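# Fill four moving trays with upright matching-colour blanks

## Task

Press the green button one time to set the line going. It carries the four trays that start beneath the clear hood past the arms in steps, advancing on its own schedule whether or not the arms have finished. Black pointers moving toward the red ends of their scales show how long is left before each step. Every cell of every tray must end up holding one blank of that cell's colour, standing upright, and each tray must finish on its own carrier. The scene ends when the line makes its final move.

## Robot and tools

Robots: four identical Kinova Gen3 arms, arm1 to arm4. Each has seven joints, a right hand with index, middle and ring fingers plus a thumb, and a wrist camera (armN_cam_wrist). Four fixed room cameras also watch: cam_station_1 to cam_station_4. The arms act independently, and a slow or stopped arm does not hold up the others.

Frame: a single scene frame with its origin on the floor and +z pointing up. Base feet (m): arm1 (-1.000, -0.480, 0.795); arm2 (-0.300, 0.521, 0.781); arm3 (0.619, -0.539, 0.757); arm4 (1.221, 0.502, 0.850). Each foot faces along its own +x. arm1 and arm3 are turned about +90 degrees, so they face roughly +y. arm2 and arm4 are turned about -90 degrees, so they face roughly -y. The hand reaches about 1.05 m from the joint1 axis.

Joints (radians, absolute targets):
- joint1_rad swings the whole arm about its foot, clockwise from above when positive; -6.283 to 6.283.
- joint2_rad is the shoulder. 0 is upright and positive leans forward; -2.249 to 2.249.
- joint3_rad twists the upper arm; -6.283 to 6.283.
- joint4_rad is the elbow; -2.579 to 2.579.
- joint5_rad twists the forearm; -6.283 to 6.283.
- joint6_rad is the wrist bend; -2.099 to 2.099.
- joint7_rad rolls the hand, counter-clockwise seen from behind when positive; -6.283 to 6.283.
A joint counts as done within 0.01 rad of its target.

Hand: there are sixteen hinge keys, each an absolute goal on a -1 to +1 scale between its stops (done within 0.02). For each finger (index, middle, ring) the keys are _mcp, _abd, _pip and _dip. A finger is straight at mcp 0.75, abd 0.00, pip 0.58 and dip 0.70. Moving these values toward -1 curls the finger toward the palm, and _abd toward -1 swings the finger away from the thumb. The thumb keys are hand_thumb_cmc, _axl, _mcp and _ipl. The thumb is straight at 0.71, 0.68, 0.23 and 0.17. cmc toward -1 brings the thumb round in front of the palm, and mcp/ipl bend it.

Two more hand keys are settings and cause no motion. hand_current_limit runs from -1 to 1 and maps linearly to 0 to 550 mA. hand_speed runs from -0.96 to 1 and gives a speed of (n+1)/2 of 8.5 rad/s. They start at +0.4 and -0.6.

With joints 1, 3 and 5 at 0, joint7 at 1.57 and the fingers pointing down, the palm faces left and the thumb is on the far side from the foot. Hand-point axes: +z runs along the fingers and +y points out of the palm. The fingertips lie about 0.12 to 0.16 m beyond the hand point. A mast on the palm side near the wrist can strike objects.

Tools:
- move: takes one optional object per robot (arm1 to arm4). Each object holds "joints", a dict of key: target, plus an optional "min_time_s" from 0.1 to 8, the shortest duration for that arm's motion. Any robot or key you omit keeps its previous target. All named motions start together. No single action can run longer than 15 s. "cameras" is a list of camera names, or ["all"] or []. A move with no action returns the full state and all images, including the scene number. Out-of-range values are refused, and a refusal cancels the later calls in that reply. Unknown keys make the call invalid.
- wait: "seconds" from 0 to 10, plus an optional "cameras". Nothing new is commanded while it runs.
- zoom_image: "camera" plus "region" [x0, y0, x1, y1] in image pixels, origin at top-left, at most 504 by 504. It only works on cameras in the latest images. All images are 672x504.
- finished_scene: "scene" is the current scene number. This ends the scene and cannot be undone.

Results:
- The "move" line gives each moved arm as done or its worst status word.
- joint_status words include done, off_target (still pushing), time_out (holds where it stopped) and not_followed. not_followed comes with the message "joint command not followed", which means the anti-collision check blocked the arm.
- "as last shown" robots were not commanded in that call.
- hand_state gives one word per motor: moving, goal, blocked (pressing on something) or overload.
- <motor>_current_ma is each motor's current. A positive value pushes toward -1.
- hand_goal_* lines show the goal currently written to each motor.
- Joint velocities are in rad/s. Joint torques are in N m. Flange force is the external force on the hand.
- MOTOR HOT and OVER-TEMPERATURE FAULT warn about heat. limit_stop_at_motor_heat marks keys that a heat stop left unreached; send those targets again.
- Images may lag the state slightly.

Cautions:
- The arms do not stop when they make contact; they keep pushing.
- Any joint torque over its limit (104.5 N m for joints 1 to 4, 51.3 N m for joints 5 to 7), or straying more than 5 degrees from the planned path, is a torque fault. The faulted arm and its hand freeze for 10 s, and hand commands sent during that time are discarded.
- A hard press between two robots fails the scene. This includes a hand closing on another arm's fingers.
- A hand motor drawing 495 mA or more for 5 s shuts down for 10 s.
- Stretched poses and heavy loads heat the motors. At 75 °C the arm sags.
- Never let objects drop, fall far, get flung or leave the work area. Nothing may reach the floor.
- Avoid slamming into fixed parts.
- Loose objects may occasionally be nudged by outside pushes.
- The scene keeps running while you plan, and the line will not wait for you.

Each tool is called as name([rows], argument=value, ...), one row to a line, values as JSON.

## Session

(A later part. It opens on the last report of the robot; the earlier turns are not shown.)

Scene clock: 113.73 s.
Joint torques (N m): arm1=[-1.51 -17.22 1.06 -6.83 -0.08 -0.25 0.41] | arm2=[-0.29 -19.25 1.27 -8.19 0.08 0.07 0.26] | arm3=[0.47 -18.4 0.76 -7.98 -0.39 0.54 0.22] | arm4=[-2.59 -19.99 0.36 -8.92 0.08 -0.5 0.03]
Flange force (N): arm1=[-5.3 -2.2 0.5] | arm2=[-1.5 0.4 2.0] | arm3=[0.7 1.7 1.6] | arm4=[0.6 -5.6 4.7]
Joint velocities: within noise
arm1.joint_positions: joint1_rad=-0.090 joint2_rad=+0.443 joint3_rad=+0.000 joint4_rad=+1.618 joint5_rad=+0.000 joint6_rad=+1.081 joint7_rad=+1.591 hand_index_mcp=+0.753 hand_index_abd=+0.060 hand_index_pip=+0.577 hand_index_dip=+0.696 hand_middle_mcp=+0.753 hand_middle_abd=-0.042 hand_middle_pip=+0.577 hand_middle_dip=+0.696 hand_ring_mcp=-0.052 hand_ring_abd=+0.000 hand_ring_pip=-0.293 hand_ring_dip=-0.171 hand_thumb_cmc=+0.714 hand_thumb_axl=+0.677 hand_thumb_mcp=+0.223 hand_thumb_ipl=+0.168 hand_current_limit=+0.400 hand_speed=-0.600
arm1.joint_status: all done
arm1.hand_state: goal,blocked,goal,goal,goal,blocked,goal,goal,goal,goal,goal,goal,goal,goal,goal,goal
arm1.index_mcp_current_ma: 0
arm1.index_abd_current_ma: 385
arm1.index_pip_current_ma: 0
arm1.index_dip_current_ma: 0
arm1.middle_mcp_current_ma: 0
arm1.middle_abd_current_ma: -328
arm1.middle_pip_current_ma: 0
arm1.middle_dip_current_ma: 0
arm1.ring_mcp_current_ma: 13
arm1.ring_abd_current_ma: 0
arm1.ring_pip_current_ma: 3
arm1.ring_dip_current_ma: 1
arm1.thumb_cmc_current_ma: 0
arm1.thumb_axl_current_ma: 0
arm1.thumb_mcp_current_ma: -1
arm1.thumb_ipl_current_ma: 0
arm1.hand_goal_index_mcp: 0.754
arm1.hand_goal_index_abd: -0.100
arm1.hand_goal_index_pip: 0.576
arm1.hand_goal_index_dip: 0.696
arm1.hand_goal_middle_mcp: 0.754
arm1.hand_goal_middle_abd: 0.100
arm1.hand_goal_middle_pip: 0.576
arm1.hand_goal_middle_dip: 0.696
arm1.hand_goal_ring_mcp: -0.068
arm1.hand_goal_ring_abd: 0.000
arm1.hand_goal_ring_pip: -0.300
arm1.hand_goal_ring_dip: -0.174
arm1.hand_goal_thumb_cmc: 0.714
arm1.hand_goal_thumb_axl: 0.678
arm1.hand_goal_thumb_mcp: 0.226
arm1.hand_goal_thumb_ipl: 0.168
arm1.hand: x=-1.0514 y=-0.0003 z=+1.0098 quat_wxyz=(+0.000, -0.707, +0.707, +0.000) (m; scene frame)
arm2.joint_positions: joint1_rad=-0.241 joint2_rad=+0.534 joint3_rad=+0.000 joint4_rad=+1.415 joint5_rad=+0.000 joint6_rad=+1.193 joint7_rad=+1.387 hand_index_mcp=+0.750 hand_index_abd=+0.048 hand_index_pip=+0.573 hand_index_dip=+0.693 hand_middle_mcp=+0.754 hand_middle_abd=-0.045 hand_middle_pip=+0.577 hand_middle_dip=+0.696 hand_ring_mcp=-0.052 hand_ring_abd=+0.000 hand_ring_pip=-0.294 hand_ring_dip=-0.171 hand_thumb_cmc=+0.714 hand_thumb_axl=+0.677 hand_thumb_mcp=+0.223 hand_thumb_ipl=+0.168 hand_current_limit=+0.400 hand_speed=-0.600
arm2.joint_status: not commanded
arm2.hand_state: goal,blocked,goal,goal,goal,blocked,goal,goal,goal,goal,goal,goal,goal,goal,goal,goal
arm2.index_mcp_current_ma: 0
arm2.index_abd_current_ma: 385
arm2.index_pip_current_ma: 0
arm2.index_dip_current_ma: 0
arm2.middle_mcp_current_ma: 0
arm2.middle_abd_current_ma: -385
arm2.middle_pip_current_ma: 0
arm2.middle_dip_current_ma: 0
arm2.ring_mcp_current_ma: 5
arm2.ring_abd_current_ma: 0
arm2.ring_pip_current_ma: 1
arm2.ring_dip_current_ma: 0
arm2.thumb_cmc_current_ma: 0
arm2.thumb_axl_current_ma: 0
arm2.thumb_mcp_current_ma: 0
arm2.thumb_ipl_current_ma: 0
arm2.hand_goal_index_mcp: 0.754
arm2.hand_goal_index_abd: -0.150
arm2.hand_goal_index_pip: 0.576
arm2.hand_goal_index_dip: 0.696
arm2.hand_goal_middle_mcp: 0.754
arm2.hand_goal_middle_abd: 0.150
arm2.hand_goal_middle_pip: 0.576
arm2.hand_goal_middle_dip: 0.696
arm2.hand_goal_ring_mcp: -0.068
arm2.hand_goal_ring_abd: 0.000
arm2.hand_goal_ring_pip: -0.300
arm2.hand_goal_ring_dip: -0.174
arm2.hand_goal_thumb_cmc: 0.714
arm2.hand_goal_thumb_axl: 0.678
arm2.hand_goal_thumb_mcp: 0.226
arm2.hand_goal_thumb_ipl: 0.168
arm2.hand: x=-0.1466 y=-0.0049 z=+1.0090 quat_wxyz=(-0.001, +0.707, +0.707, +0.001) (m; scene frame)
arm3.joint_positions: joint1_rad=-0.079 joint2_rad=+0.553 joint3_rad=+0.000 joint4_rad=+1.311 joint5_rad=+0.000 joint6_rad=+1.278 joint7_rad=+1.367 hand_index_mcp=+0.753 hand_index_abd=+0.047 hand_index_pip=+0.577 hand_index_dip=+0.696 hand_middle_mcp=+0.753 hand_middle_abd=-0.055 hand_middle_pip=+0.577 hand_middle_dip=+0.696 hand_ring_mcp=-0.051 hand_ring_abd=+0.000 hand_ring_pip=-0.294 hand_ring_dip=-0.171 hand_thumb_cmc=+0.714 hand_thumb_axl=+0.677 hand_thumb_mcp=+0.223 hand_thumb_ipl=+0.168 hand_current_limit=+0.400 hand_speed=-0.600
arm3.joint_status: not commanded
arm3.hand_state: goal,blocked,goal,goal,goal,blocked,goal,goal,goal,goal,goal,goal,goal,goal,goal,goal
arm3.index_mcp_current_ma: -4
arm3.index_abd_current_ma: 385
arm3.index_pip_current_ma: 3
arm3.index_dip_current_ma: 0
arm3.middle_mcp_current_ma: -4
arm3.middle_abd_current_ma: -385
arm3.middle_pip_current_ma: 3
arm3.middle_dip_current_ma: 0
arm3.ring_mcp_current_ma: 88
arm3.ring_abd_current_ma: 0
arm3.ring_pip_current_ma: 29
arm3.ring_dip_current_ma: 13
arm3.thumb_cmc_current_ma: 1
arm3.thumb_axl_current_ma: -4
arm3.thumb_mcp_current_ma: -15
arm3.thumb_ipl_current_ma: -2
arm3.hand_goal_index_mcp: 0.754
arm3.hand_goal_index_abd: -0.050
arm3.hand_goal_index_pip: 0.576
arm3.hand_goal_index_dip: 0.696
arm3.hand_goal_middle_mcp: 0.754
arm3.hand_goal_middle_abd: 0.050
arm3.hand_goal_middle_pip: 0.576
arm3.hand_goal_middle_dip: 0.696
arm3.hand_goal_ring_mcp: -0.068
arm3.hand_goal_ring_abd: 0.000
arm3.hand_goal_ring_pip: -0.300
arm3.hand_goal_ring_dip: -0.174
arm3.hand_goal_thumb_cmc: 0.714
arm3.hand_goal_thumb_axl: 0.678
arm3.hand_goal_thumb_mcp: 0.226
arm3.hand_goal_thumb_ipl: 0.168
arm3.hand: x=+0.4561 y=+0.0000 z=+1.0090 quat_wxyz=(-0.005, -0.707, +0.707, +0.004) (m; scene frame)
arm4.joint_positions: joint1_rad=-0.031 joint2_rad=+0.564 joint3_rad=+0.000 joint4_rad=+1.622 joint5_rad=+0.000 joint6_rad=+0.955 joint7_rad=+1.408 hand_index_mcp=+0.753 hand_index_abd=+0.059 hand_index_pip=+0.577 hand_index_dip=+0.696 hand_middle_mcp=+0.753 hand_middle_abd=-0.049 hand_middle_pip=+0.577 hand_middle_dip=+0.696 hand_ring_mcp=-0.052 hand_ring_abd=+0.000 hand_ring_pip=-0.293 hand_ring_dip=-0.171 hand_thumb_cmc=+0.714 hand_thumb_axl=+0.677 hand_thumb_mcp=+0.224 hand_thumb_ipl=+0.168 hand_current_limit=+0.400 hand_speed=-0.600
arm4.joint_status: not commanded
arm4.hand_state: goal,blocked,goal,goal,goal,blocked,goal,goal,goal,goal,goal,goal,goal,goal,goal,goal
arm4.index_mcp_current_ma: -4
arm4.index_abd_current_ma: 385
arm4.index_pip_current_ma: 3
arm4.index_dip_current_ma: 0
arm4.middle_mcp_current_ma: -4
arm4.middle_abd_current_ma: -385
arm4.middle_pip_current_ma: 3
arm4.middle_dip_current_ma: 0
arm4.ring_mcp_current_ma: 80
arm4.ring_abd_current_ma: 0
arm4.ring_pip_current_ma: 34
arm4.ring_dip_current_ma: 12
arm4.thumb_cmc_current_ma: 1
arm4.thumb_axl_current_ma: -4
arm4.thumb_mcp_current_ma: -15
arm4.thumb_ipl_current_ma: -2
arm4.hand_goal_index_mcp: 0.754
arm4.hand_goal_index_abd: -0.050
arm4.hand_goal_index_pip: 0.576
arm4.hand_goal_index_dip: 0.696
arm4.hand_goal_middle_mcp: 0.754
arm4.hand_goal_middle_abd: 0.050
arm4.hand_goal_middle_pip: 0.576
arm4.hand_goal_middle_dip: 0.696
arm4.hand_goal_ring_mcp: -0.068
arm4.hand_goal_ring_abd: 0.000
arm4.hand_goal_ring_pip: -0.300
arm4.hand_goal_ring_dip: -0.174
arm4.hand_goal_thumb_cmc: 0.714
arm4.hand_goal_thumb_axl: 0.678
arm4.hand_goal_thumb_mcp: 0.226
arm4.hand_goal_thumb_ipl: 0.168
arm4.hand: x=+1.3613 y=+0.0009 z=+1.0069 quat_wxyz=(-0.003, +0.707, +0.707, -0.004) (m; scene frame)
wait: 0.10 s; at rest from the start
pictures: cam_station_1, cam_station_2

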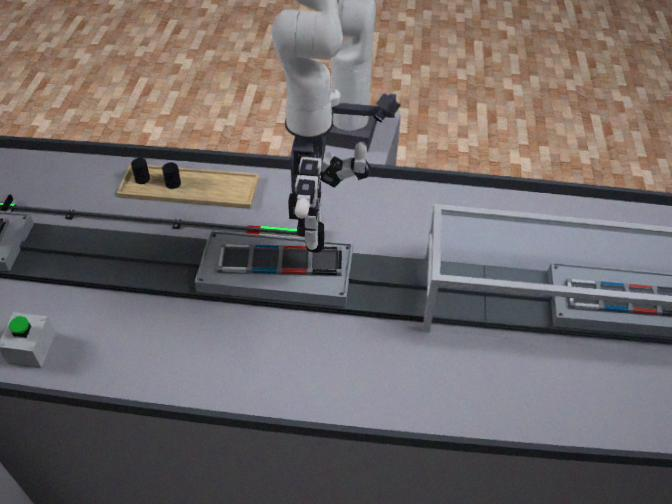

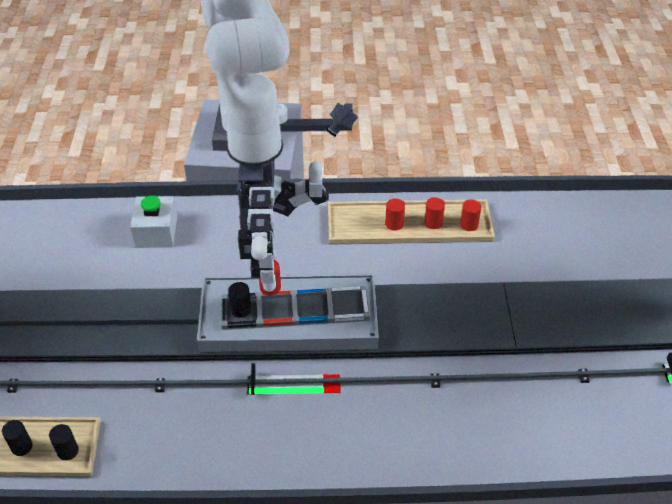

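move(arm1={"joints":{"joint1_rad":-0.13409,"joint2_rad":0.42251,"joint4_rad":1.66962,"joint6_rad":1.04946,"joint7_rad":1.5471},"min_time_s":0.8}, arm2={"joints":{"joint1_rad":-0.25648,"joint2_rad":0.53869,"joint4_rad":1.42356,"joint6_rad":1.17934,"joint7_rad":1.37092},"min_time_s":0.8}, cameras=[])

move(arm1={"joints":{"joint2_rad":0.49789,"joint4_rad":1.75418,"joint6_rad":0.88952},"min_time_s":1.3}, arm2={"joints":{"joint2_rad":0.5929,"joint4_rad":1.50722,"joint6_rad":1.04147},"min_time_s":1.3}, cameras=["cam_station_1", "cam_station_2"])

zoom_image(camera="cam_station_1", region=[190, 185, 350, 305])

zoom_image(camera="cam_station_2", region=[200, 240, 400, 390])

Scene clock: 127.27 s.
Joint torques (N m): arm1=[-1.5 -16.76 1.07 -6.63 -0.07 -0.25 0.37] | arm2=[-0.26 -19.3 1.24 -8.16 0.06 0.05 0.33] | arm3=[0.48 -18.39 0.76 -8.01 -0.5 0.52 0.24] | arm4=[-2.55 -20.06 0.44 -8.91 0.11 -0.5 0]
Flange force (N): arm1=[-5.6 -2.1 0.5] | arm2=[-1.5 0.6 2.0] | arm3=[0.8 1.8 1.6] | arm4=[0.5 -5.6 4.8]
move: arm1 done; arm2 done
Joint velocities: within noise
arm1.joint_positions: joint1_rad=-0.134 joint2_rad=+0.423 joint3_rad=+0.000 joint4_rad=+1.670 joint5_rad=+0.000 joint6_rad=+1.049 joint7_rad=+1.547 hand_index_mcp=+0.753 hand_index_abd=+0.060 hand_index_pip=+0.577 hand_index_dip=+0.696 hand_middle_mcp=+0.753 hand_middle_abd=-0.042 hand_middle_pip=+0.577 hand_middle_dip=+0.696 hand_ring_mcp=-0.052 hand_ring_abd=+0.000 hand_ring_pip=-0.293 hand_ring_dip=-0.171 hand_thumb_cmc=+0.714 hand_thumb_axl=+0.677 hand_thumb_mcp=+0.223 hand_thumb_ipl=+0.168 hand_current_limit=+0.400 hand_speed=-0.600
arm1.joint_status: all done
arm1.hand_state: goal,blocked,goal,goal,goal,blocked,goal,goal,goal,goal,goal,goal,goal,goal,goal,goal
arm1.index_mcp_current_ma: 0
arm1.index_abd_current_ma: 385
arm1.index_pip_current_ma: 0
arm1.index_dip_current_ma: 0
arm1.middle_mcp_current_ma: 0
arm1.middle_abd_current_ma: -328
arm1.middle_pip_current_ma: 0
arm1.middle_dip_current_ma: 0
arm1.ring_mcp_current_ma: 13
arm1.ring_abd_current_ma: 0
arm1.ring_pip_current_ma: 3
arm1.ring_dip_current_ma: 1
arm1.thumb_cmc_current_ma: 0
arm1.thumb_axl_current_ma: 0
arm1.thumb_mcp_current_ma: -1
arm1.thumb_ipl_current_ma: 0
arm1.hand_goal_index_mcp: 0.754
arm1.hand_goal_index_abd: -0.100
arm1.hand_goal_index_pip: 0.576
arm1.hand_goal_index_dip: 0.696
arm1.hand_goal_middle_mcp: 0.754
arm1.hand_goal_middle_abd: 0.100
arm1.hand_goal_middle_pip: 0.576
arm1.hand_goal_middle_dip: 0.696
arm1.hand_goal_ring_mcp: -0.068
arm1.hand_goal_ring_abd: 0.000
arm1.hand_goal_ring_pip: -0.300
arm1.hand_goal_ring_dip: -0.174
arm1.hand_goal_thumb_cmc: 0.714
arm1.hand_goal_thumb_axl: 0.678
arm1.hand_goal_thumb_mcp: 0.226
arm1.hand_goal_thumb_ipl: 0.168
arm1.hand: x=-1.0712 y=-0.0119 z=+1.0048 quat_wxyz=(+0.000, -0.707, +0.707, +0.000) (m; scene frame)
arm2.joint_positions: joint1_rad=-0.256 joint2_rad=+0.539 joint3_rad=+0.000 joint4_rad=+1.424 joint5_rad=+0.000 joint6_rad=+1.179 joint7_rad=+1.371 hand_index_mcp=+0.750 hand_index_abd=+0.048 hand_index_pip=+0.573 hand_index_dip=+0.693 hand_middle_mcp=+0.754 hand_middle_abd=-0.045 hand_middle_pip=+0.577 hand_middle_dip=+0.696 hand_ring_mcp=-0.052 hand_ring_abd=+0.000 hand_ring_pip=-0.294 hand_ring_dip=-0.171 hand_thumb_cmc=+0.714 hand_thumb_axl=+0.677 hand_thumb_mcp=+0.223 hand_thumb_ipl=+0.168 hand_current_limit=+0.400 hand_speed=-0.600
arm2.joint_status: all done
arm2.hand_state: goal,blocked,goal,goal,goal,blocked,goal,goal,goal,goal,goal,goal,goal,goal,goal,goal
arm2.index_mcp_current_ma: 0
arm2.index_abd_current_ma: 385
arm2.index_pip_current_ma: 0
arm2.index_dip_current_ma: 0
arm2.middle_mcp_current_ma: 0
arm2.middle_abd_current_ma: -385
arm2.middle_pip_current_ma: 0
arm2.middle_dip_current_ma: 0
arm2.ring_mcp_current_ma: 5
arm2.ring_abd_current_ma: 0
arm2.ring_pip_current_ma: 1
arm2.ring_dip_current_ma: 0
arm2.thumb_cmc_current_ma: 0
arm2.thumb_axl_current_ma: 0
arm2.thumb_mcp_current_ma: 0
arm2.thumb_ipl_current_ma: 0
arm2.hand_goal_index_mcp: 0.754
arm2.hand_goal_index_abd: -0.150
arm2.hand_goal_index_pip: 0.576
arm2.hand_goal_index_dip: 0.696
arm2.hand_goal_middle_mcp: 0.754
arm2.hand_goal_middle_abd: 0.150
arm2.hand_goal_middle_pip: 0.576
arm2.hand_goal_middle_dip: 0.696
arm2.hand_goal_ring_mcp: -0.068
arm2.hand_goal_ring_abd: 0.000
arm2.hand_goal_ring_pip: -0.300
arm2.hand_goal_ring_dip: -0.174
arm2.hand_goal_thumb_cmc: 0.714
arm2.hand_goal_thumb_axl: 0.678
arm2.hand_goal_thumb_mcp: 0.226
arm2.hand_goal_thumb_ipl: 0.168
arm2.hand: x=-0.1386 y=-0.0040 z=+1.0040 quat_wxyz=(-0.001, +0.707, +0.707, +0.001) (m; scene frame)
arm3, arm4: as last shown
pictures: none
No camera images: "cameras" was empty.

Scene clock: 128.87 s.
Joint torques (N m): arm1=[-1.47 -17.17 1.02 -5.71 -0.02 -0.21 0.35] | arm2=[-0.05 -13.92 1.51 -5.51 0.34 -0.83 0.31] | arm3=[0.44 -18.39 0.83 -7.93 -0.44 0.49 0.23] | arm4=[-2.59 -19.97 0.44 -8.97 0.07 -0.47 0.03]
Flange force (N): arm1=[-5.7 -2.5 1.0] | arm2=[0.9 0.5 -10.1] | arm3=[0.4 1.8 1.3] | arm4=[0.9 -5.6 4.9]
move: arm1 done; arm2 done
Joint velocities: within noise
arm1.joint_positions: joint1_rad=-0.134 joint2_rad=+0.498 joint3_rad=+0.000 joint4_rad=+1.754 joint5_rad=+0.000 joint6_rad=+0.890 joint7_rad=+1.547 hand_index_mcp=+0.753 hand_index_abd=+0.060 hand_index_pip=+0.577 hand_index_dip=+0.696 hand_middle_mcp=+0.753 hand_middle_abd=-0.042 hand_middle_pip=+0.577 hand_middle_dip=+0.696 hand_ring_mcp=-0.052 hand_ring_abd=+0.000 hand_ring_pip=-0.293 hand_ring_dip=-0.171 hand_thumb_cmc=+0.714 hand_thumb_axl=+0.677 hand_thumb_mcp=+0.223 hand_thumb_ipl=+0.168 hand_current_limit=+0.400 hand_speed=-0.600
arm1.joint_status: all done
arm1.hand_state: goal,blocked,goal,goal,goal,blocked,goal,goal,goal,goal,goal,goal,goal,goal,goal,goal
arm1.index_mcp_current_ma: 0
arm1.index_abd_current_ma: 385
arm1.index_pip_current_ma: 0
arm1.index_dip_current_ma: 0
arm1.middle_mcp_current_ma: 0
arm1.middle_abd_current_ma: -328
arm1.middle_pip_current_ma: 0
arm1.middle_dip_current_ma: 0
arm1.ring_mcp_current_ma: 13
arm1.ring_abd_current_ma: 0
arm1.ring_pip_current_ma: 3
arm1.ring_dip_current_ma: 1
arm1.thumb_cmc_current_ma: 0
arm1.thumb_axl_current_ma: 0
arm1.thumb_mcp_current_ma: -1
arm1.thumb_ipl_current_ma: 0
arm1.hand_goal_index_mcp: 0.754
arm1.hand_goal_index_abd: -0.100
arm1.hand_goal_index_pip: 0.576
arm1.hand_goal_index_dip: 0.696
arm1.hand_goal_middle_mcp: 0.754
arm1.hand_goal_middle_abd: 0.100
arm1.hand_goal_middle_pip: 0.576
arm1.hand_goal_middle_dip: 0.696
arm1.hand_goal_ring_mcp: -0.068
arm1.hand_goal_ring_abd: 0.000
arm1.hand_goal_ring_pip: -0.300
arm1.hand_goal_ring_dip: -0.174
arm1.hand_goal_thumb_cmc: 0.714
arm1.hand_goal_thumb_axl: 0.678
arm1.hand_goal_thumb_mcp: 0.226
arm1.hand_goal_thumb_ipl: 0.168
arm1.hand: x=-1.0712 y=-0.0119 z=+0.9493 quat_wxyz=(+0.000, -0.707, +0.707, +0.000) (m; scene frame)
arm2.joint_positions: joint1_rad=-0.257 joint2_rad=+0.593 joint3_rad=+0.000 joint4_rad=+1.507 joint5_rad=+0.000 joint6_rad=+1.041 joint7_rad=+1.371 hand_index_mcp=+0.750 hand_index_abd=+0.045 hand_index_pip=+0.573 hand_index_dip=+0.693 hand_middle_mcp=+0.754 hand_middle_abd=-0.045 hand_middle_pip=+0.577 hand_middle_dip=+0.696 hand_ring_mcp=-0.052 hand_ring_abd=+0.000 hand_ring_pip=-0.294 hand_ring_dip=-0.171 hand_thumb_cmc=+0.714 hand_thumb_axl=+0.677 hand_thumb_mcp=+0.223 hand_thumb_ipl=+0.168 hand_current_limit=+0.400 hand_speed=-0.600
arm2.joint_status: all done
arm2.hand_state: goal,blocked,goal,goal,goal,blocked,goal,goal,goal,goal,goal,goal,goal,goal,goal,goal
arm2.index_mcp_current_ma: 0
arm2.index_abd_current_ma: 385
arm2.index_pip_current_ma: 0
arm2.index_dip_current_ma: 0
arm2.middle_mcp_current_ma: 0
arm2.middle_abd_current_ma: -385
arm2.middle_pip_current_ma: 0
arm2.middle_dip_current_ma: 0
arm2.ring_mcp_current_ma: 5
arm2.ring_abd_current_ma: 0
arm2.ring_pip_current_ma: 1
arm2.ring_dip_current_ma: 0
arm2.thumb_cmc_current_ma: 0
arm2.thumb_axl_current_ma: 0
arm2.thumb_mcp_current_ma: 0
arm2.thumb_ipl_current_ma: 0
arm2.hand_goal_index_mcp: 0.754
arm2.hand_goal_index_abd: -0.150
arm2.hand_goal_index_pip: 0.576
arm2.hand_goal_index_dip: 0.696
arm2.hand_goal_middle_mcp: 0.754
arm2.hand_goal_middle_abd: 0.150
arm2.hand_goal_middle_pip: 0.576
arm2.hand_goal_middle_dip: 0.696
arm2.hand_goal_ring_mcp: -0.068
arm2.hand_goal_ring_abd: 0.000
arm2.hand_goal_ring_pip: -0.300
arm2.hand_goal_ring_dip: -0.174
arm2.hand_goal_thumb_cmc: 0.714
arm2.hand_goal_thumb_axl: 0.678
arm2.hand_goal_thumb_mcp: 0.226
arm2.hand_goal_thumb_ipl: 0.168
arm2.hand: x=-0.1385 y=-0.0039 z=+0.9530 quat_wxyz=(-0.001, +0.707, +0.707, +0.001) (m; scene frame)
arm3, arm4: as last shown
pictures: cam_station_1, cam_station_2

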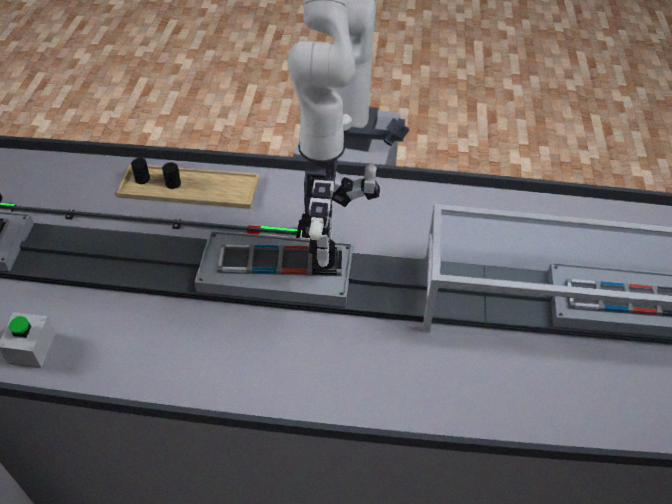

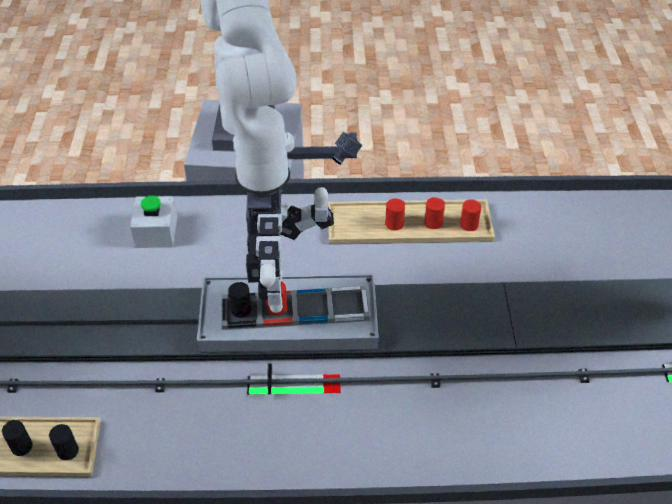

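Scaled by 3.150.

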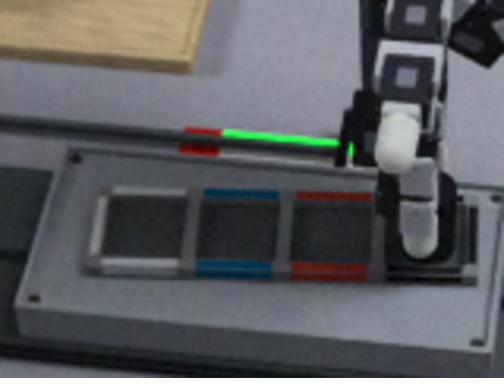

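Scaled by 2.520.

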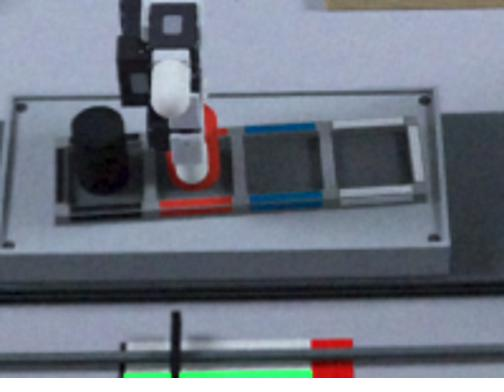

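move(arm1={"joints":{"hand_index_abd":0.15,"hand_middle_abd":-0.15}}, arm2={"joints":{"hand_index_abd":0.15,"hand_middle_abd":-0.15}}, cameras=[])

move(arm1={"joints":{"joint2_rad":0.42251,"joint4_rad":1.66962,"joint6_rad":1.04946},"min_time_s":1.1}, arm2={"joints":{"joint2_rad":0.53869,"joint4_rad":1.42356,"joint6_rad":1.17934},"min_time_s":1.1}, cameras=["cam_station_1", "cam_station_2"])

zoom_image(camera="cam_station_1", region=[190, 185, 350, 305])

zoom_image(camera="cam_station_2", region=[200, 240, 400, 390])

move(arm1={"joints":{"joint1_rad":0.91617,"joint2_rad":0.40743,"joint4_rad":1.63973,"joint6_rad":1.09443,"joint7_rad":2.59736},"min_time_s":2}, arm2={"joints":{"joint1_rad":-0.95002,"joint2_rad":0.28473,"joint4_rad":1.77486,"joint6_rad":1.082,"joint7_rad":0.67738},"min_time_s":2}, cameras=[])

move(arm1={"joints":{"joint2_rad":0.45604,"joint4_rad":1.70731,"joint6_rad":0.97824},"min_time_s":0.8}, arm2={"joints":{"joint2_rad":0.33605,"joint4_rad":1.84845,"joint6_rad":0.95709},"min_time_s":0.8}, cameras=["arm1_cam_wrist", "arm2_cam_wrist"])

zoom_image(camera="arm1_cam_wrist", region=[180, 0, 480, 220])

zoom_image(camera="arm2_cam_wrist", region=[180, 0, 480, 220])

Scene clock: 134.37 s.
Joint torques (N m): arm1=[-1.46 -16.63 1.01 -5.55 -0.03 -0.17 0.42] | arm2=[-0.31 -19.05 1.25 -7.14 0.09 0.08 0.32] | arm3=[0.49 -18.33 0.8 -7.93 -0.46 0.51 0.21] | arm4=[-2.62 -20.02 0.49 -8.87 0.12 -0.5 -0.02]
Flange force (N): arm1=[-5.1 -2.3 0.0] | arm2=[-1.9 0.5 0.9] | arm3=[0.6 1.8 1.3] | arm4=[0.3 -5.7 4.7]
move: arm1 done; arm2 done
Joint velocities: within noise
arm1.joint_positions: joint1_rad=-0.134 joint2_rad=+0.498 joint3_rad=+0.000 joint4_rad=+1.754 joint5_rad=+0.000 joint6_rad=+0.890 joint7_rad=+1.547 hand_index_mcp=+0.753 hand_index_abd=+0.147 hand_index_pip=+0.577 hand_index_dip=+0.696 hand_middle_mcp=+0.753 hand_middle_abd=-0.146 hand_middle_pip=+0.577 hand_middle_dip=+0.696 hand_ring_mcp=-0.052 hand_ring_abd=+0.000 hand_ring_pip=-0.293 hand_ring_dip=-0.171 hand_thumb_cmc=+0.714 hand_thumb_axl=+0.677 hand_thumb_mcp=+0.223 hand_thumb_ipl=+0.168 hand_current_limit=+0.400 hand_speed=-0.600
arm1.joint_status: all done
arm1.hand_state: goal,goal,goal,goal,goal,goal,goal,goal,goal,goal,goal,goal,goal,goal,goal,goal
arm1.index_mcp_current_ma: 0
arm1.index_abd_current_ma: -1
arm1.index_pip_current_ma: 0
arm1.index_dip_current_ma: 0
arm1.middle_mcp_current_ma: 0
arm1.middle_abd_current_ma: 1
arm1.middle_pip_current_ma: 0
arm1.middle_dip_current_ma: 0
arm1.ring_mcp_current_ma: 13
arm1.ring_abd_current_ma: 0
arm1.ring_pip_current_ma: 3
arm1.ring_dip_current_ma: 1
arm1.thumb_cmc_current_ma: 0
arm1.thumb_axl_current_ma: 0
arm1.thumb_mcp_current_ma: -1
arm1.thumb_ipl_current_ma: 0
arm1.hand_goal_index_mcp: 0.754
arm1.hand_goal_index_abd: 0.150
arm1.hand_goal_index_pip: 0.576
arm1.hand_goal_index_dip: 0.696
arm1.hand_goal_middle_mcp: 0.754
arm1.hand_goal_middle_abd: -0.150
arm1.hand_goal_middle_pip: 0.576
arm1.hand_goal_middle_dip: 0.696
arm1.hand_goal_ring_mcp: -0.068
arm1.hand_goal_ring_abd: 0.000
arm1.hand_goal_ring_pip: -0.300
arm1.hand_goal_ring_dip: -0.174
arm1.hand_goal_thumb_cmc: 0.714
arm1.hand_goal_thumb_axl: 0.678
arm1.hand_goal_thumb_mcp: 0.226
arm1.hand_goal_thumb_ipl: 0.168
arm1.hand: x=-1.0712 y=-0.0119 z=+0.9493 quat_wxyz=(+0.000, -0.707, +0.707, +0.000) (m; scene frame)
arm2.joint_positions: joint1_rad=-0.256 joint2_rad=+0.593 joint3_rad=+0.000 joint4_rad=+1.507 joint5_rad=+0.000 joint6_rad=+1.041 joint7_rad=+1.371 hand_index_mcp=+0.750 hand_index_abd=+0.146 hand_index_pip=+0.573 hand_index_dip=+0.693 hand_middle_mcp=+0.754 hand_middle_abd=-0.146 hand_middle_pip=+0.577 hand_middle_dip=+0.696 hand_ring_mcp=-0.052 hand_ring_abd=+0.000 hand_ring_pip=-0.294 hand_ring_dip=-0.171 hand_thumb_cmc=+0.714 hand_thumb_axl=+0.677 hand_thumb_mcp=+0.223 hand_thumb_ipl=+0.168 hand_current_limit=+0.400 hand_speed=-0.600
arm2.joint_status: all done
arm2.hand_state: goal,goal,goal,goal,goal,goal,goal,goal,goal,goal,goal,goal,goal,goal,goal,goal
arm2.index_mcp_current_ma: 0
arm2.index_abd_current_ma: 0
arm2.index_pip_current_ma: 0
arm2.index_dip_current_ma: 0
arm2.middle_mcp_current_ma: 0
arm2.middle_abd_current_ma: 0
arm2.middle_pip_current_ma: 0
arm2.middle_dip_current_ma: 0
arm2.ring_mcp_current_ma: 5
arm2.ring_abd_current_ma: 0
arm2.ring_pip_current_ma: 1
arm2.ring_dip_current_ma: 0
arm2.thumb_cmc_current_ma: 0
arm2.thumb_axl_current_ma: 0
arm2.thumb_mcp_current_ma: 0
arm2.thumb_ipl_current_ma: 0
arm2.hand_goal_index_mcp: 0.754
arm2.hand_goal_index_abd: 0.150
arm2.hand_goal_index_pip: 0.576
arm2.hand_goal_index_dip: 0.696
arm2.hand_goal_middle_mcp: 0.754
arm2.hand_goal_middle_abd: -0.150
arm2.hand_goal_middle_pip: 0.576
arm2.hand_goal_middle_dip: 0.696
arm2.hand_goal_ring_mcp: -0.068
arm2.hand_goal_ring_abd: 0.000
arm2.hand_goal_ring_pip: -0.300
arm2.hand_goal_ring_dip: -0.174
arm2.hand_goal_thumb_cmc: 0.714
arm2.hand_goal_thumb_axl: 0.678
arm2.hand_goal_thumb_mcp: 0.226
arm2.hand_goal_thumb_ipl: 0.168
arm2.hand: x=-0.1385 y=-0.0039 z=+0.9530 quat_wxyz=(-0.001, +0.707, +0.707, +0.001) (m; scene frame)
arm3, arm4: as last shown
pictures: none
No camera images: "cameras" was empty.

Scene clock: 135.77 s.
Joint torques (N m): arm1=[-1.5 -16.14 1.03 -6.22 -0.05 -0.17 0.41] | arm2=[-0.27 -18.68 1.29 -7.71 0.08 0.1 0.29] | arm3=[0.47 -18.49 0.71 -7.94 -0.5 0.49 0.2] | arm4=[-2.6 -20 0.39 -9 0.09 -0.5 -0.01]
Flange force (N): arm1=[-5.6 -2.0 -0.7] | arm2=[-1.8 0.6 0.8] | arm3=[0.2 1.8 1.4] | arm4=[0.9 -5.7 4.9]
move: arm1 done; arm2 done
Joint velocities: within noise
arm1.joint_positions: joint1_rad=-0.134 joint2_rad=+0.423 joint3_rad=+0.000 joint4_rad=+1.670 joint5_rad=+0.000 joint6_rad=+1.049 joint7_rad=+1.547 hand_index_mcp=+0.753 hand_index_abd=+0.147 hand_index_pip=+0.577 hand_index_dip=+0.696 hand_middle_mcp=+0.753 hand_middle_abd=-0.146 hand_middle_pip=+0.577 hand_middle_dip=+0.696 hand_ring_mcp=-0.052 hand_ring_abd=+0.000 hand_ring_pip=-0.293 hand_ring_dip=-0.171 hand_thumb_cmc=+0.714 hand_thumb_axl=+0.677 hand_thumb_mcp=+0.223 hand_thumb_ipl=+0.168 hand_current_limit=+0.400 hand_speed=-0.600
arm1.joint_status: all done
arm1.hand_state: goal,goal,goal,goal,goal,goal,goal,goal,goal,goal,goal,goal,goal,goal,goal,goal
arm1.index_mcp_current_ma: 0
arm1.index_abd_current_ma: -1
arm1.index_pip_current_ma: 0
arm1.index_dip_current_ma: 0
arm1.middle_mcp_current_ma: 0
arm1.middle_abd_current_ma: 1
arm1.middle_pip_current_ma: 0
arm1.middle_dip_current_ma: 0
arm1.ring_mcp_current_ma: 13
arm1.ring_abd_current_ma: 0
arm1.ring_pip_current_ma: 3
arm1.ring_dip_current_ma: 1
arm1.thumb_cmc_current_ma: 0
arm1.thumb_axl_current_ma: 0
arm1.thumb_mcp_current_ma: -1
arm1.thumb_ipl_current_ma: 0
arm1.hand_goal_index_mcp: 0.754
arm1.hand_goal_index_abd: 0.150
arm1.hand_goal_index_pip: 0.576
arm1.hand_goal_index_dip: 0.696
arm1.hand_goal_middle_mcp: 0.754
arm1.hand_goal_middle_abd: -0.150
arm1.hand_goal_middle_pip: 0.576
arm1.hand_goal_middle_dip: 0.696
arm1.hand_goal_ring_mcp: -0.068
arm1.hand_goal_ring_abd: 0.000
arm1.hand_goal_ring_pip: -0.300
arm1.hand_goal_ring_dip: -0.174
arm1.hand_goal_thumb_cmc: 0.714
arm1.hand_goal_thumb_axl: 0.678
arm1.hand_goal_thumb_mcp: 0.226
arm1.hand_goal_thumb_ipl: 0.168
arm1.hand: x=-1.0712 y=-0.0119 z=+1.0048 quat_wxyz=(+0.000, -0.707, +0.707, +0.000) (m; scene frame)
arm2.joint_positions: joint1_rad=-0.256 joint2_rad=+0.539 joint3_rad=+0.000 joint4_rad=+1.424 joint5_rad=+0.000 joint6_rad=+1.179 joint7_rad=+1.371 hand_index_mcp=+0.750 hand_index_abd=+0.146 hand_index_pip=+0.573 hand_index_dip=+0.693 hand_middle_mcp=+0.754 hand_middle_abd=-0.146 hand_middle_pip=+0.577 hand_middle_dip=+0.696 hand_ring_mcp=-0.052 hand_ring_abd=+0.000 hand_ring_pip=-0.294 hand_ring_dip=-0.171 hand_thumb_cmc=+0.714 hand_thumb_axl=+0.677 hand_thumb_mcp=+0.223 hand_thumb_ipl=+0.168 hand_current_limit=+0.400 hand_speed=-0.600
arm2.joint_status: all done
arm2.hand_state: goal,goal,goal,goal,goal,goal,goal,goal,goal,goal,goal,goal,goal,goal,goal,goal
arm2.index_mcp_current_ma: 0
arm2.index_abd_current_ma: 0
arm2.index_pip_current_ma: 0
arm2.index_dip_current_ma: 0
arm2.middle_mcp_current_ma: 0
arm2.middle_abd_current_ma: 0
arm2.middle_pip_current_ma: 0
arm2.middle_dip_current_ma: 0
arm2.ring_mcp_current_ma: 5
arm2.ring_abd_current_ma: 0
arm2.ring_pip_current_ma: 1
arm2.ring_dip_current_ma: 0
arm2.thumb_cmc_current_ma: 0
arm2.thumb_axl_current_ma: 0
arm2.thumb_mcp_current_ma: 0
arm2.thumb_ipl_current_ma: 0
arm2.hand_goal_index_mcp: 0.754
arm2.hand_goal_index_abd: 0.150
arm2.hand_goal_index_pip: 0.576
arm2.hand_goal_index_dip: 0.696
arm2.hand_goal_middle_mcp: 0.754
arm2.hand_goal_middle_abd: -0.150
arm2.hand_goal_middle_pip: 0.576
arm2.hand_goal_middle_dip: 0.696
arm2.hand_goal_ring_mcp: -0.068
arm2.hand_goal_ring_abd: 0.000
arm2.hand_goal_ring_pip: -0.300
arm2.hand_goal_ring_dip: -0.174
arm2.hand_goal_thumb_cmc: 0.714
arm2.hand_goal_thumb_axl: 0.678
arm2.hand_goal_thumb_mcp: 0.226
arm2.hand_goal_thumb_ipl: 0.168
arm2.hand: x=-0.1385 y=-0.0040 z=+1.0040 quat_wxyz=(-0.001, +0.707, +0.707, +0.001) (m; scene frame)
arm3, arm4: as last shown
pictures: cam_station_1, cam_station_2

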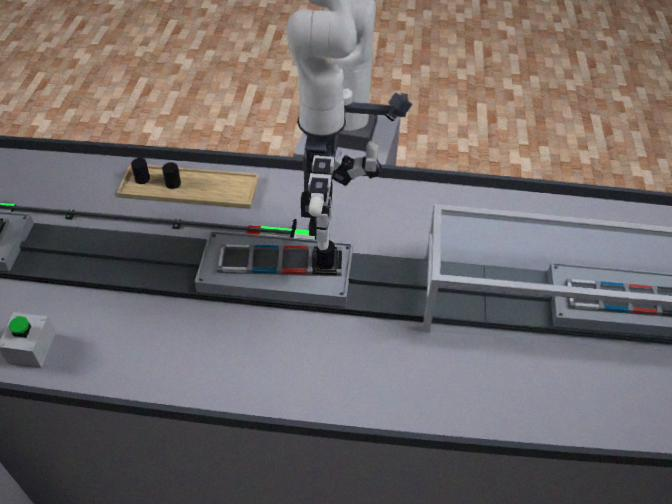

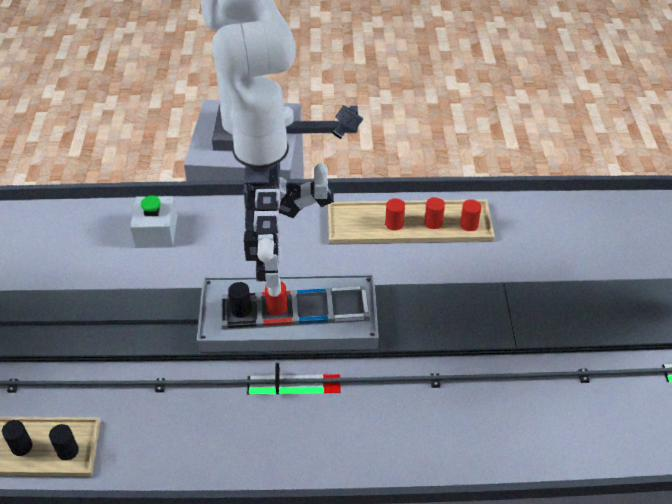

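Scaled by 3.150.

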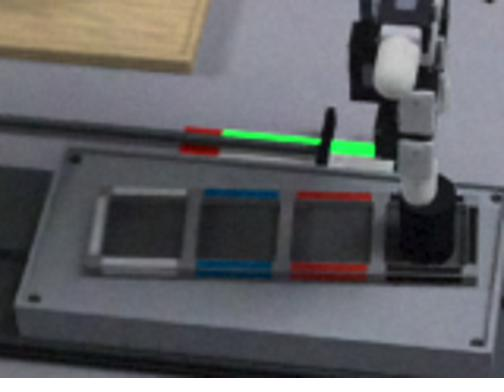

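Scaled by 2.520.

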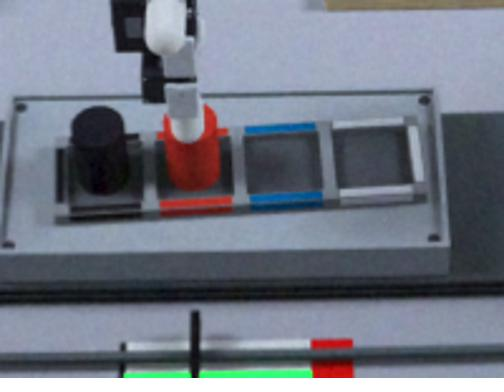

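Scene clock: 138.13 s.
Joint torques (N m): arm1=[-1.5 -15.85 1.03 -6.37 0 -0.12 0.39] | arm2=[-0.33 -13.83 1.27 -7.46 0.14 -0.01 0.29] | arm3=[0.39 -18.36 0.75 -8.04 -0.49 0.48 0.23] | arm4=[-2.61 -19.97 0.42 -8.89 0.11 -0.53 -0.01]
Flange force (N): arm1=[-0.9 -5.6 -1.1] | arm2=[-0.5 1.9 0.9] | arm3=[0.9 1.6 1.5] | arm4=[0.5 -5.7 4.6]
move: arm1 done; arm2 done
Joint velocities: within noise
arm1.joint_positions: joint1_rad=+0.916 joint2_rad=+0.407 joint3_rad=+0.000 joint4_rad=+1.640 joint5_rad=+0.000 joint6_rad=+1.094 joint7_rad=+2.597 hand_index_mcp=+0.753 hand_index_abd=+0.147 hand_index_pip=+0.577 hand_index_dip=+0.696 hand_middle_mcp=+0.753 hand_middle_abd=-0.146 hand_middle_pip=+0.577 hand_middle_dip=+0.696 hand_ring_mcp=-0.052 hand_ring_abd=+0.000 hand_ring_pip=-0.293 hand_ring_dip=-0.171 hand_thumb_cmc=+0.714 hand_thumb_axl=+0.677 hand_thumb_mcp=+0.223 hand_thumb_ipl=+0.168 hand_current_limit=+0.400 hand_speed=-0.600
arm1.joint_status: all done
arm1.hand_state: goal,goal,goal,goal,goal,goal,goal,goal,goal,goal,goal,goal,goal,goal,goal,goal
arm1.index_mcp_current_ma: 0
arm1.index_abd_current_ma: -1
arm1.index_pip_current_ma: 0
arm1.index_dip_current_ma: 0
arm1.middle_mcp_current_ma: 0
arm1.middle_abd_current_ma: 1
arm1.middle_pip_current_ma: 0
arm1.middle_dip_current_ma: 0
arm1.ring_mcp_current_ma: 13
arm1.ring_abd_current_ma: 0
arm1.ring_pip_current_ma: 3
arm1.ring_dip_current_ma: 1
arm1.thumb_cmc_current_ma: 0
arm1.thumb_axl_current_ma: 0
arm1.thumb_mcp_current_ma: -1
arm1.thumb_ipl_current_ma: 0
arm1.hand_goal_index_mcp: 0.754
arm1.hand_goal_index_abd: 0.150
arm1.hand_goal_index_pip: 0.576
arm1.hand_goal_index_dip: 0.696
arm1.hand_goal_middle_mcp: 0.754
arm1.hand_goal_middle_abd: -0.150
arm1.hand_goal_middle_pip: 0.576
arm1.hand_goal_middle_dip: 0.696
arm1.hand_goal_ring_mcp: -0.068
arm1.hand_goal_ring_abd: 0.000
arm1.hand_goal_ring_pip: -0.300
arm1.hand_goal_ring_dip: -0.174
arm1.hand_goal_thumb_cmc: 0.714
arm1.hand_goal_thumb_axl: 0.678
arm1.hand_goal_thumb_mcp: 0.226
arm1.hand_goal_thumb_ipl: 0.168
arm1.hand: x=-0.6910 y=-0.2477 z=+1.0200 quat_wxyz=(+0.000, -0.707, +0.707, +0.000) (m; scene frame)
arm2.joint_positions: joint1_rad=-0.950 joint2_rad=+0.285 joint3_rad=+0.000 joint4_rad=+1.775 joint5_rad=+0.000 joint6_rad=+1.082 joint7_rad=+0.677 hand_index_mcp=+0.750 hand_index_abd=+0.146 hand_index_pip=+0.573 hand_index_dip=+0.693 hand_middle_mcp=+0.754 hand_middle_abd=-0.146 hand_middle_pip=+0.577 hand_middle_dip=+0.696 hand_ring_mcp=-0.052 hand_ring_abd=+0.000 hand_ring_pip=-0.294 hand_ring_dip=-0.171 hand_thumb_cmc=+0.714 hand_thumb_axl=+0.677 hand_thumb_mcp=+0.223 hand_thumb_ipl=+0.168 hand_current_limit=+0.400 hand_speed=-0.600
arm2.joint_status: all done
arm2.hand_state: goal,goal,goal,goal,goal,goal,goal,goal,goal,goal,goal,goal,goal,goal,goal,goal
arm2.index_mcp_current_ma: 0
arm2.index_abd_current_ma: 0
arm2.index_pip_current_ma: 0
arm2.index_dip_current_ma: 0
arm2.middle_mcp_current_ma: 0
arm2.middle_abd_current_ma: 0
arm2.middle_pip_current_ma: 0
arm2.middle_dip_current_ma: 0
arm2.ring_mcp_current_ma: 5
arm2.ring_abd_current_ma: 0
arm2.ring_pip_current_ma: 1
arm2.ring_dip_current_ma: 0
arm2.thumb_cmc_current_ma: 0
arm2.thumb_axl_current_ma: 0
arm2.thumb_mcp_current_ma: 0
arm2.thumb_ipl_current_ma: 0
arm2.hand_goal_index_mcp: 0.754
arm2.hand_goal_index_abd: 0.150
arm2.hand_goal_index_pip: 0.576
arm2.hand_goal_index_dip: 0.696
arm2.hand_goal_middle_mcp: 0.754
arm2.hand_goal_middle_abd: -0.150
arm2.hand_goal_middle_pip: 0.576
arm2.hand_goal_middle_dip: 0.696
arm2.hand_goal_ring_mcp: -0.068
arm2.hand_goal_ring_abd: 0.000
arm2.hand_goal_ring_pip: -0.300
arm2.hand_goal_ring_dip: -0.174
arm2.hand_goal_thumb_cmc: 0.714
arm2.hand_goal_thumb_axl: 0.678
arm2.hand_goal_thumb_mcp: 0.226
arm2.hand_goal_thumb_ipl: 0.168
arm2.hand: x=+0.0781 y=+0.2298 z=+1.0197 quat_wxyz=(-0.001, +0.707, +0.707, +0.001) (m; scene frame)
arm3, arm4: as last shown
pictures: none
No camera images: "cameras" was empty.

Scene clock: 139.23 s.
Joint torques (N m): arm1=[-1.52 -16.27 1.04 -5.9 -0.01 -0.07 0.37] | arm2=[-0.25 -14.36 1.19 -6.86 0.11 -0.01 0.33] | arm3=[0.48 -18.44 0.77 -8.01 -0.47 0.49 0.2] | arm4=[-2.58 -20.07 0.45 -9 0.08 -0.51 0.02]
Flange force (N): arm1=[-0.6 -5.7 -0.3] | arm2=[-0.7 2.1 1.2] | arm3=[0.7 1.8 1.5] | arm4=[0.8 -5.6 4.9]
move: arm1 done; arm2 done
Joint velocities: within noise
arm1.joint_positions: joint1_rad=+0.916 joint2_rad=+0.456 joint3_rad=+0.000 joint4_rad=+1.707 joint5_rad=+0.000 joint6_rad=+0.978 joint7_rad=+2.597 hand_index_mcp=+0.753 hand_index_abd=+0.147 hand_index_pip=+0.577 hand_index_dip=+0.696 hand_middle_mcp=+0.753 hand_middle_abd=-0.146 hand_middle_pip=+0.577 hand_middle_dip=+0.696 hand_ring_mcp=-0.052 hand_ring_abd=+0.000 hand_ring_pip=-0.293 hand_ring_dip=-0.171 hand_thumb_cmc=+0.714 hand_thumb_axl=+0.677 hand_thumb_mcp=+0.223 hand_thumb_ipl=+0.168 hand_current_limit=+0.400 hand_speed=-0.600
arm1.joint_status: all done
arm1.hand_state: goal,goal,goal,goal,goal,goal,goal,goal,goal,goal,goal,goal,goal,goal,goal,goal
arm1.index_mcp_current_ma: 0
arm1.index_abd_current_ma: -1
arm1.index_pip_current_ma: 0
arm1.index_dip_current_ma: 0
arm1.middle_mcp_current_ma: 0
arm1.middle_abd_current_ma: 1
arm1.middle_pip_current_ma: 0
arm1.middle_dip_current_ma: 0
arm1.ring_mcp_current_ma: 13
arm1.ring_abd_current_ma: 0
arm1.ring_pip_current_ma: 3
arm1.ring_dip_current_ma: 1
arm1.thumb_cmc_current_ma: 0
arm1.thumb_axl_current_ma: 0
arm1.thumb_mcp_current_ma: -1
arm1.thumb_ipl_current_ma: 0
arm1.hand_goal_index_mcp: 0.754
arm1.hand_goal_index_abd: 0.150
arm1.hand_goal_index_pip: 0.576
arm1.hand_goal_index_dip: 0.696
arm1.hand_goal_middle_mcp: 0.754
arm1.hand_goal_middle_abd: -0.150
arm1.hand_goal_middle_pip: 0.576
arm1.hand_goal_middle_dip: 0.696
arm1.hand_goal_ring_mcp: -0.068
arm1.hand_goal_ring_abd: 0.000
arm1.hand_goal_ring_pip: -0.300
arm1.hand_goal_ring_dip: -0.174
arm1.hand_goal_thumb_cmc: 0.714
arm1.hand_goal_thumb_axl: 0.678
arm1.hand_goal_thumb_mcp: 0.226
arm1.hand_goal_thumb_ipl: 0.168
arm1.hand: x=-0.6910 y=-0.2478 z=+0.9801 quat_wxyz=(+0.000, -0.707, +0.707, +0.000) (m; scene frame)
arm2.joint_positions: joint1_rad=-0.950 joint2_rad=+0.336 joint3_rad=+0.000 joint4_rad=+1.848 joint5_rad=+0.000 joint6_rad=+0.957 joint7_rad=+0.677 hand_index_mcp=+0.750 hand_index_abd=+0.146 hand_index_pip=+0.573 hand_index_dip=+0.693 hand_middle_mcp=+0.754 hand_middle_abd=-0.146 hand_middle_pip=+0.577 hand_middle_dip=+0.696 hand_ring_mcp=-0.052 hand_ring_abd=+0.000 hand_ring_pip=-0.294 hand_ring_dip=-0.171 hand_thumb_cmc=+0.714 hand_thumb_axl=+0.677 hand_thumb_mcp=+0.223 hand_thumb_ipl=+0.168 hand_current_limit=+0.400 hand_speed=-0.600
arm2.joint_status: all done
arm2.hand_state: goal,goal,goal,goal,goal,goal,goal,goal,goal,goal,goal,goal,goal,goal,goal,goal
arm2.index_mcp_current_ma: 0
arm2.index_abd_current_ma: 0
arm2.index_pip_current_ma: 0
arm2.index_dip_current_ma: 0
arm2.middle_mcp_current_ma: 0
arm2.middle_abd_current_ma: 0
arm2.middle_pip_current_ma: 0
arm2.middle_dip_current_ma: 0
arm2.ring_mcp_current_ma: 5
arm2.ring_abd_current_ma: 0
arm2.ring_pip_current_ma: 1
arm2.ring_dip_current_ma: 0
arm2.thumb_cmc_current_ma: 0
arm2.thumb_axl_current_ma: 0
arm2.thumb_mcp_current_ma: 0
arm2.thumb_ipl_current_ma: 0
arm2.hand_goal_index_mcp: 0.754
arm2.hand_goal_index_abd: 0.150
arm2.hand_goal_index_pip: 0.576
arm2.hand_goal_index_dip: 0.696
arm2.hand_goal_middle_mcp: 0.754
arm2.hand_goal_middle_abd: -0.150
arm2.hand_goal_middle_pip: 0.576
arm2.hand_goal_middle_dip: 0.696
arm2.hand_goal_ring_mcp: -0.068
arm2.hand_goal_ring_abd: 0.000
arm2.hand_goal_ring_pip: -0.300
arm2.hand_goal_ring_dip: -0.174
arm2.hand_goal_thumb_cmc: 0.714
arm2.hand_goal_thumb_axl: 0.678
arm2.hand_goal_thumb_mcp: 0.226
arm2.hand_goal_thumb_ipl: 0.168
arm2.hand: x=+0.0781 y=+0.2299 z=+0.9797 quat_wxyz=(-0.001, +0.707, +0.707, +0.001) (m; scene frame)
arm3, arm4: as last shown
pictures: arm1_cam_wrist, arm2_cam_wrist
camera_calibration:
arm1_cam_wrist: T_world_to_cam=[[-0.667707, 0.744374, 0.00864468, -0.256885], [0.538551, 0.475001, 0.695943, -0.234508], [0.513936, 0.469341, -0.718045, 1.30495], [0, 0, 0, 1]] pos_world=[-0.715892, -0.309859, 1.10244]
arm2_cam_wrist: T_world_to_cam=[[0.606516, -0.794443, -0.0316103, 0.208636], [-0.544493, -0.444006, 0.711608, -0.599813], [-0.579367, -0.41439, -0.701865, 0.956134], [0, 0, 0, 1]] pos_world=[0.100818, 0.295641, 1.1045]

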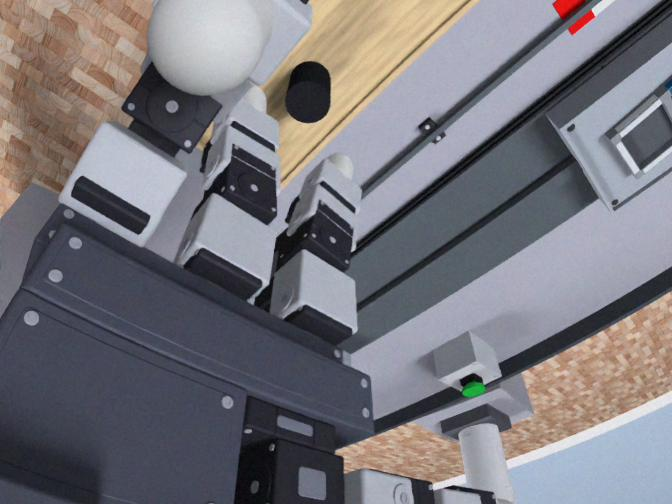

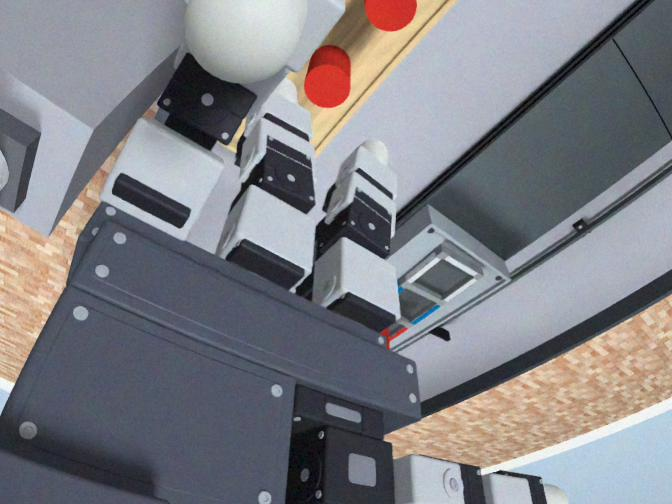

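Scaled by 1.680 from the camera's 672x504 image, which has a finer 960x720 frame.

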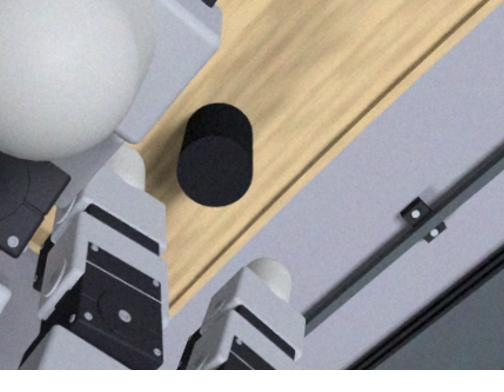

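Scaled by 1.680 from the camera's 672x504 image, which has a finer 960x720 frame.

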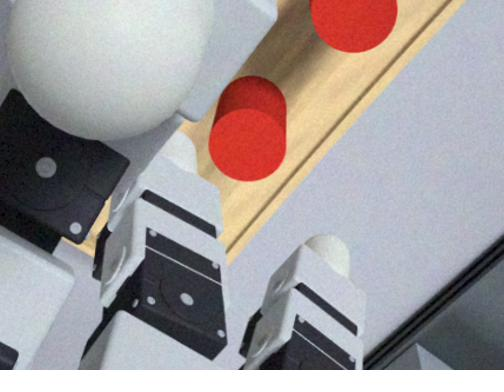

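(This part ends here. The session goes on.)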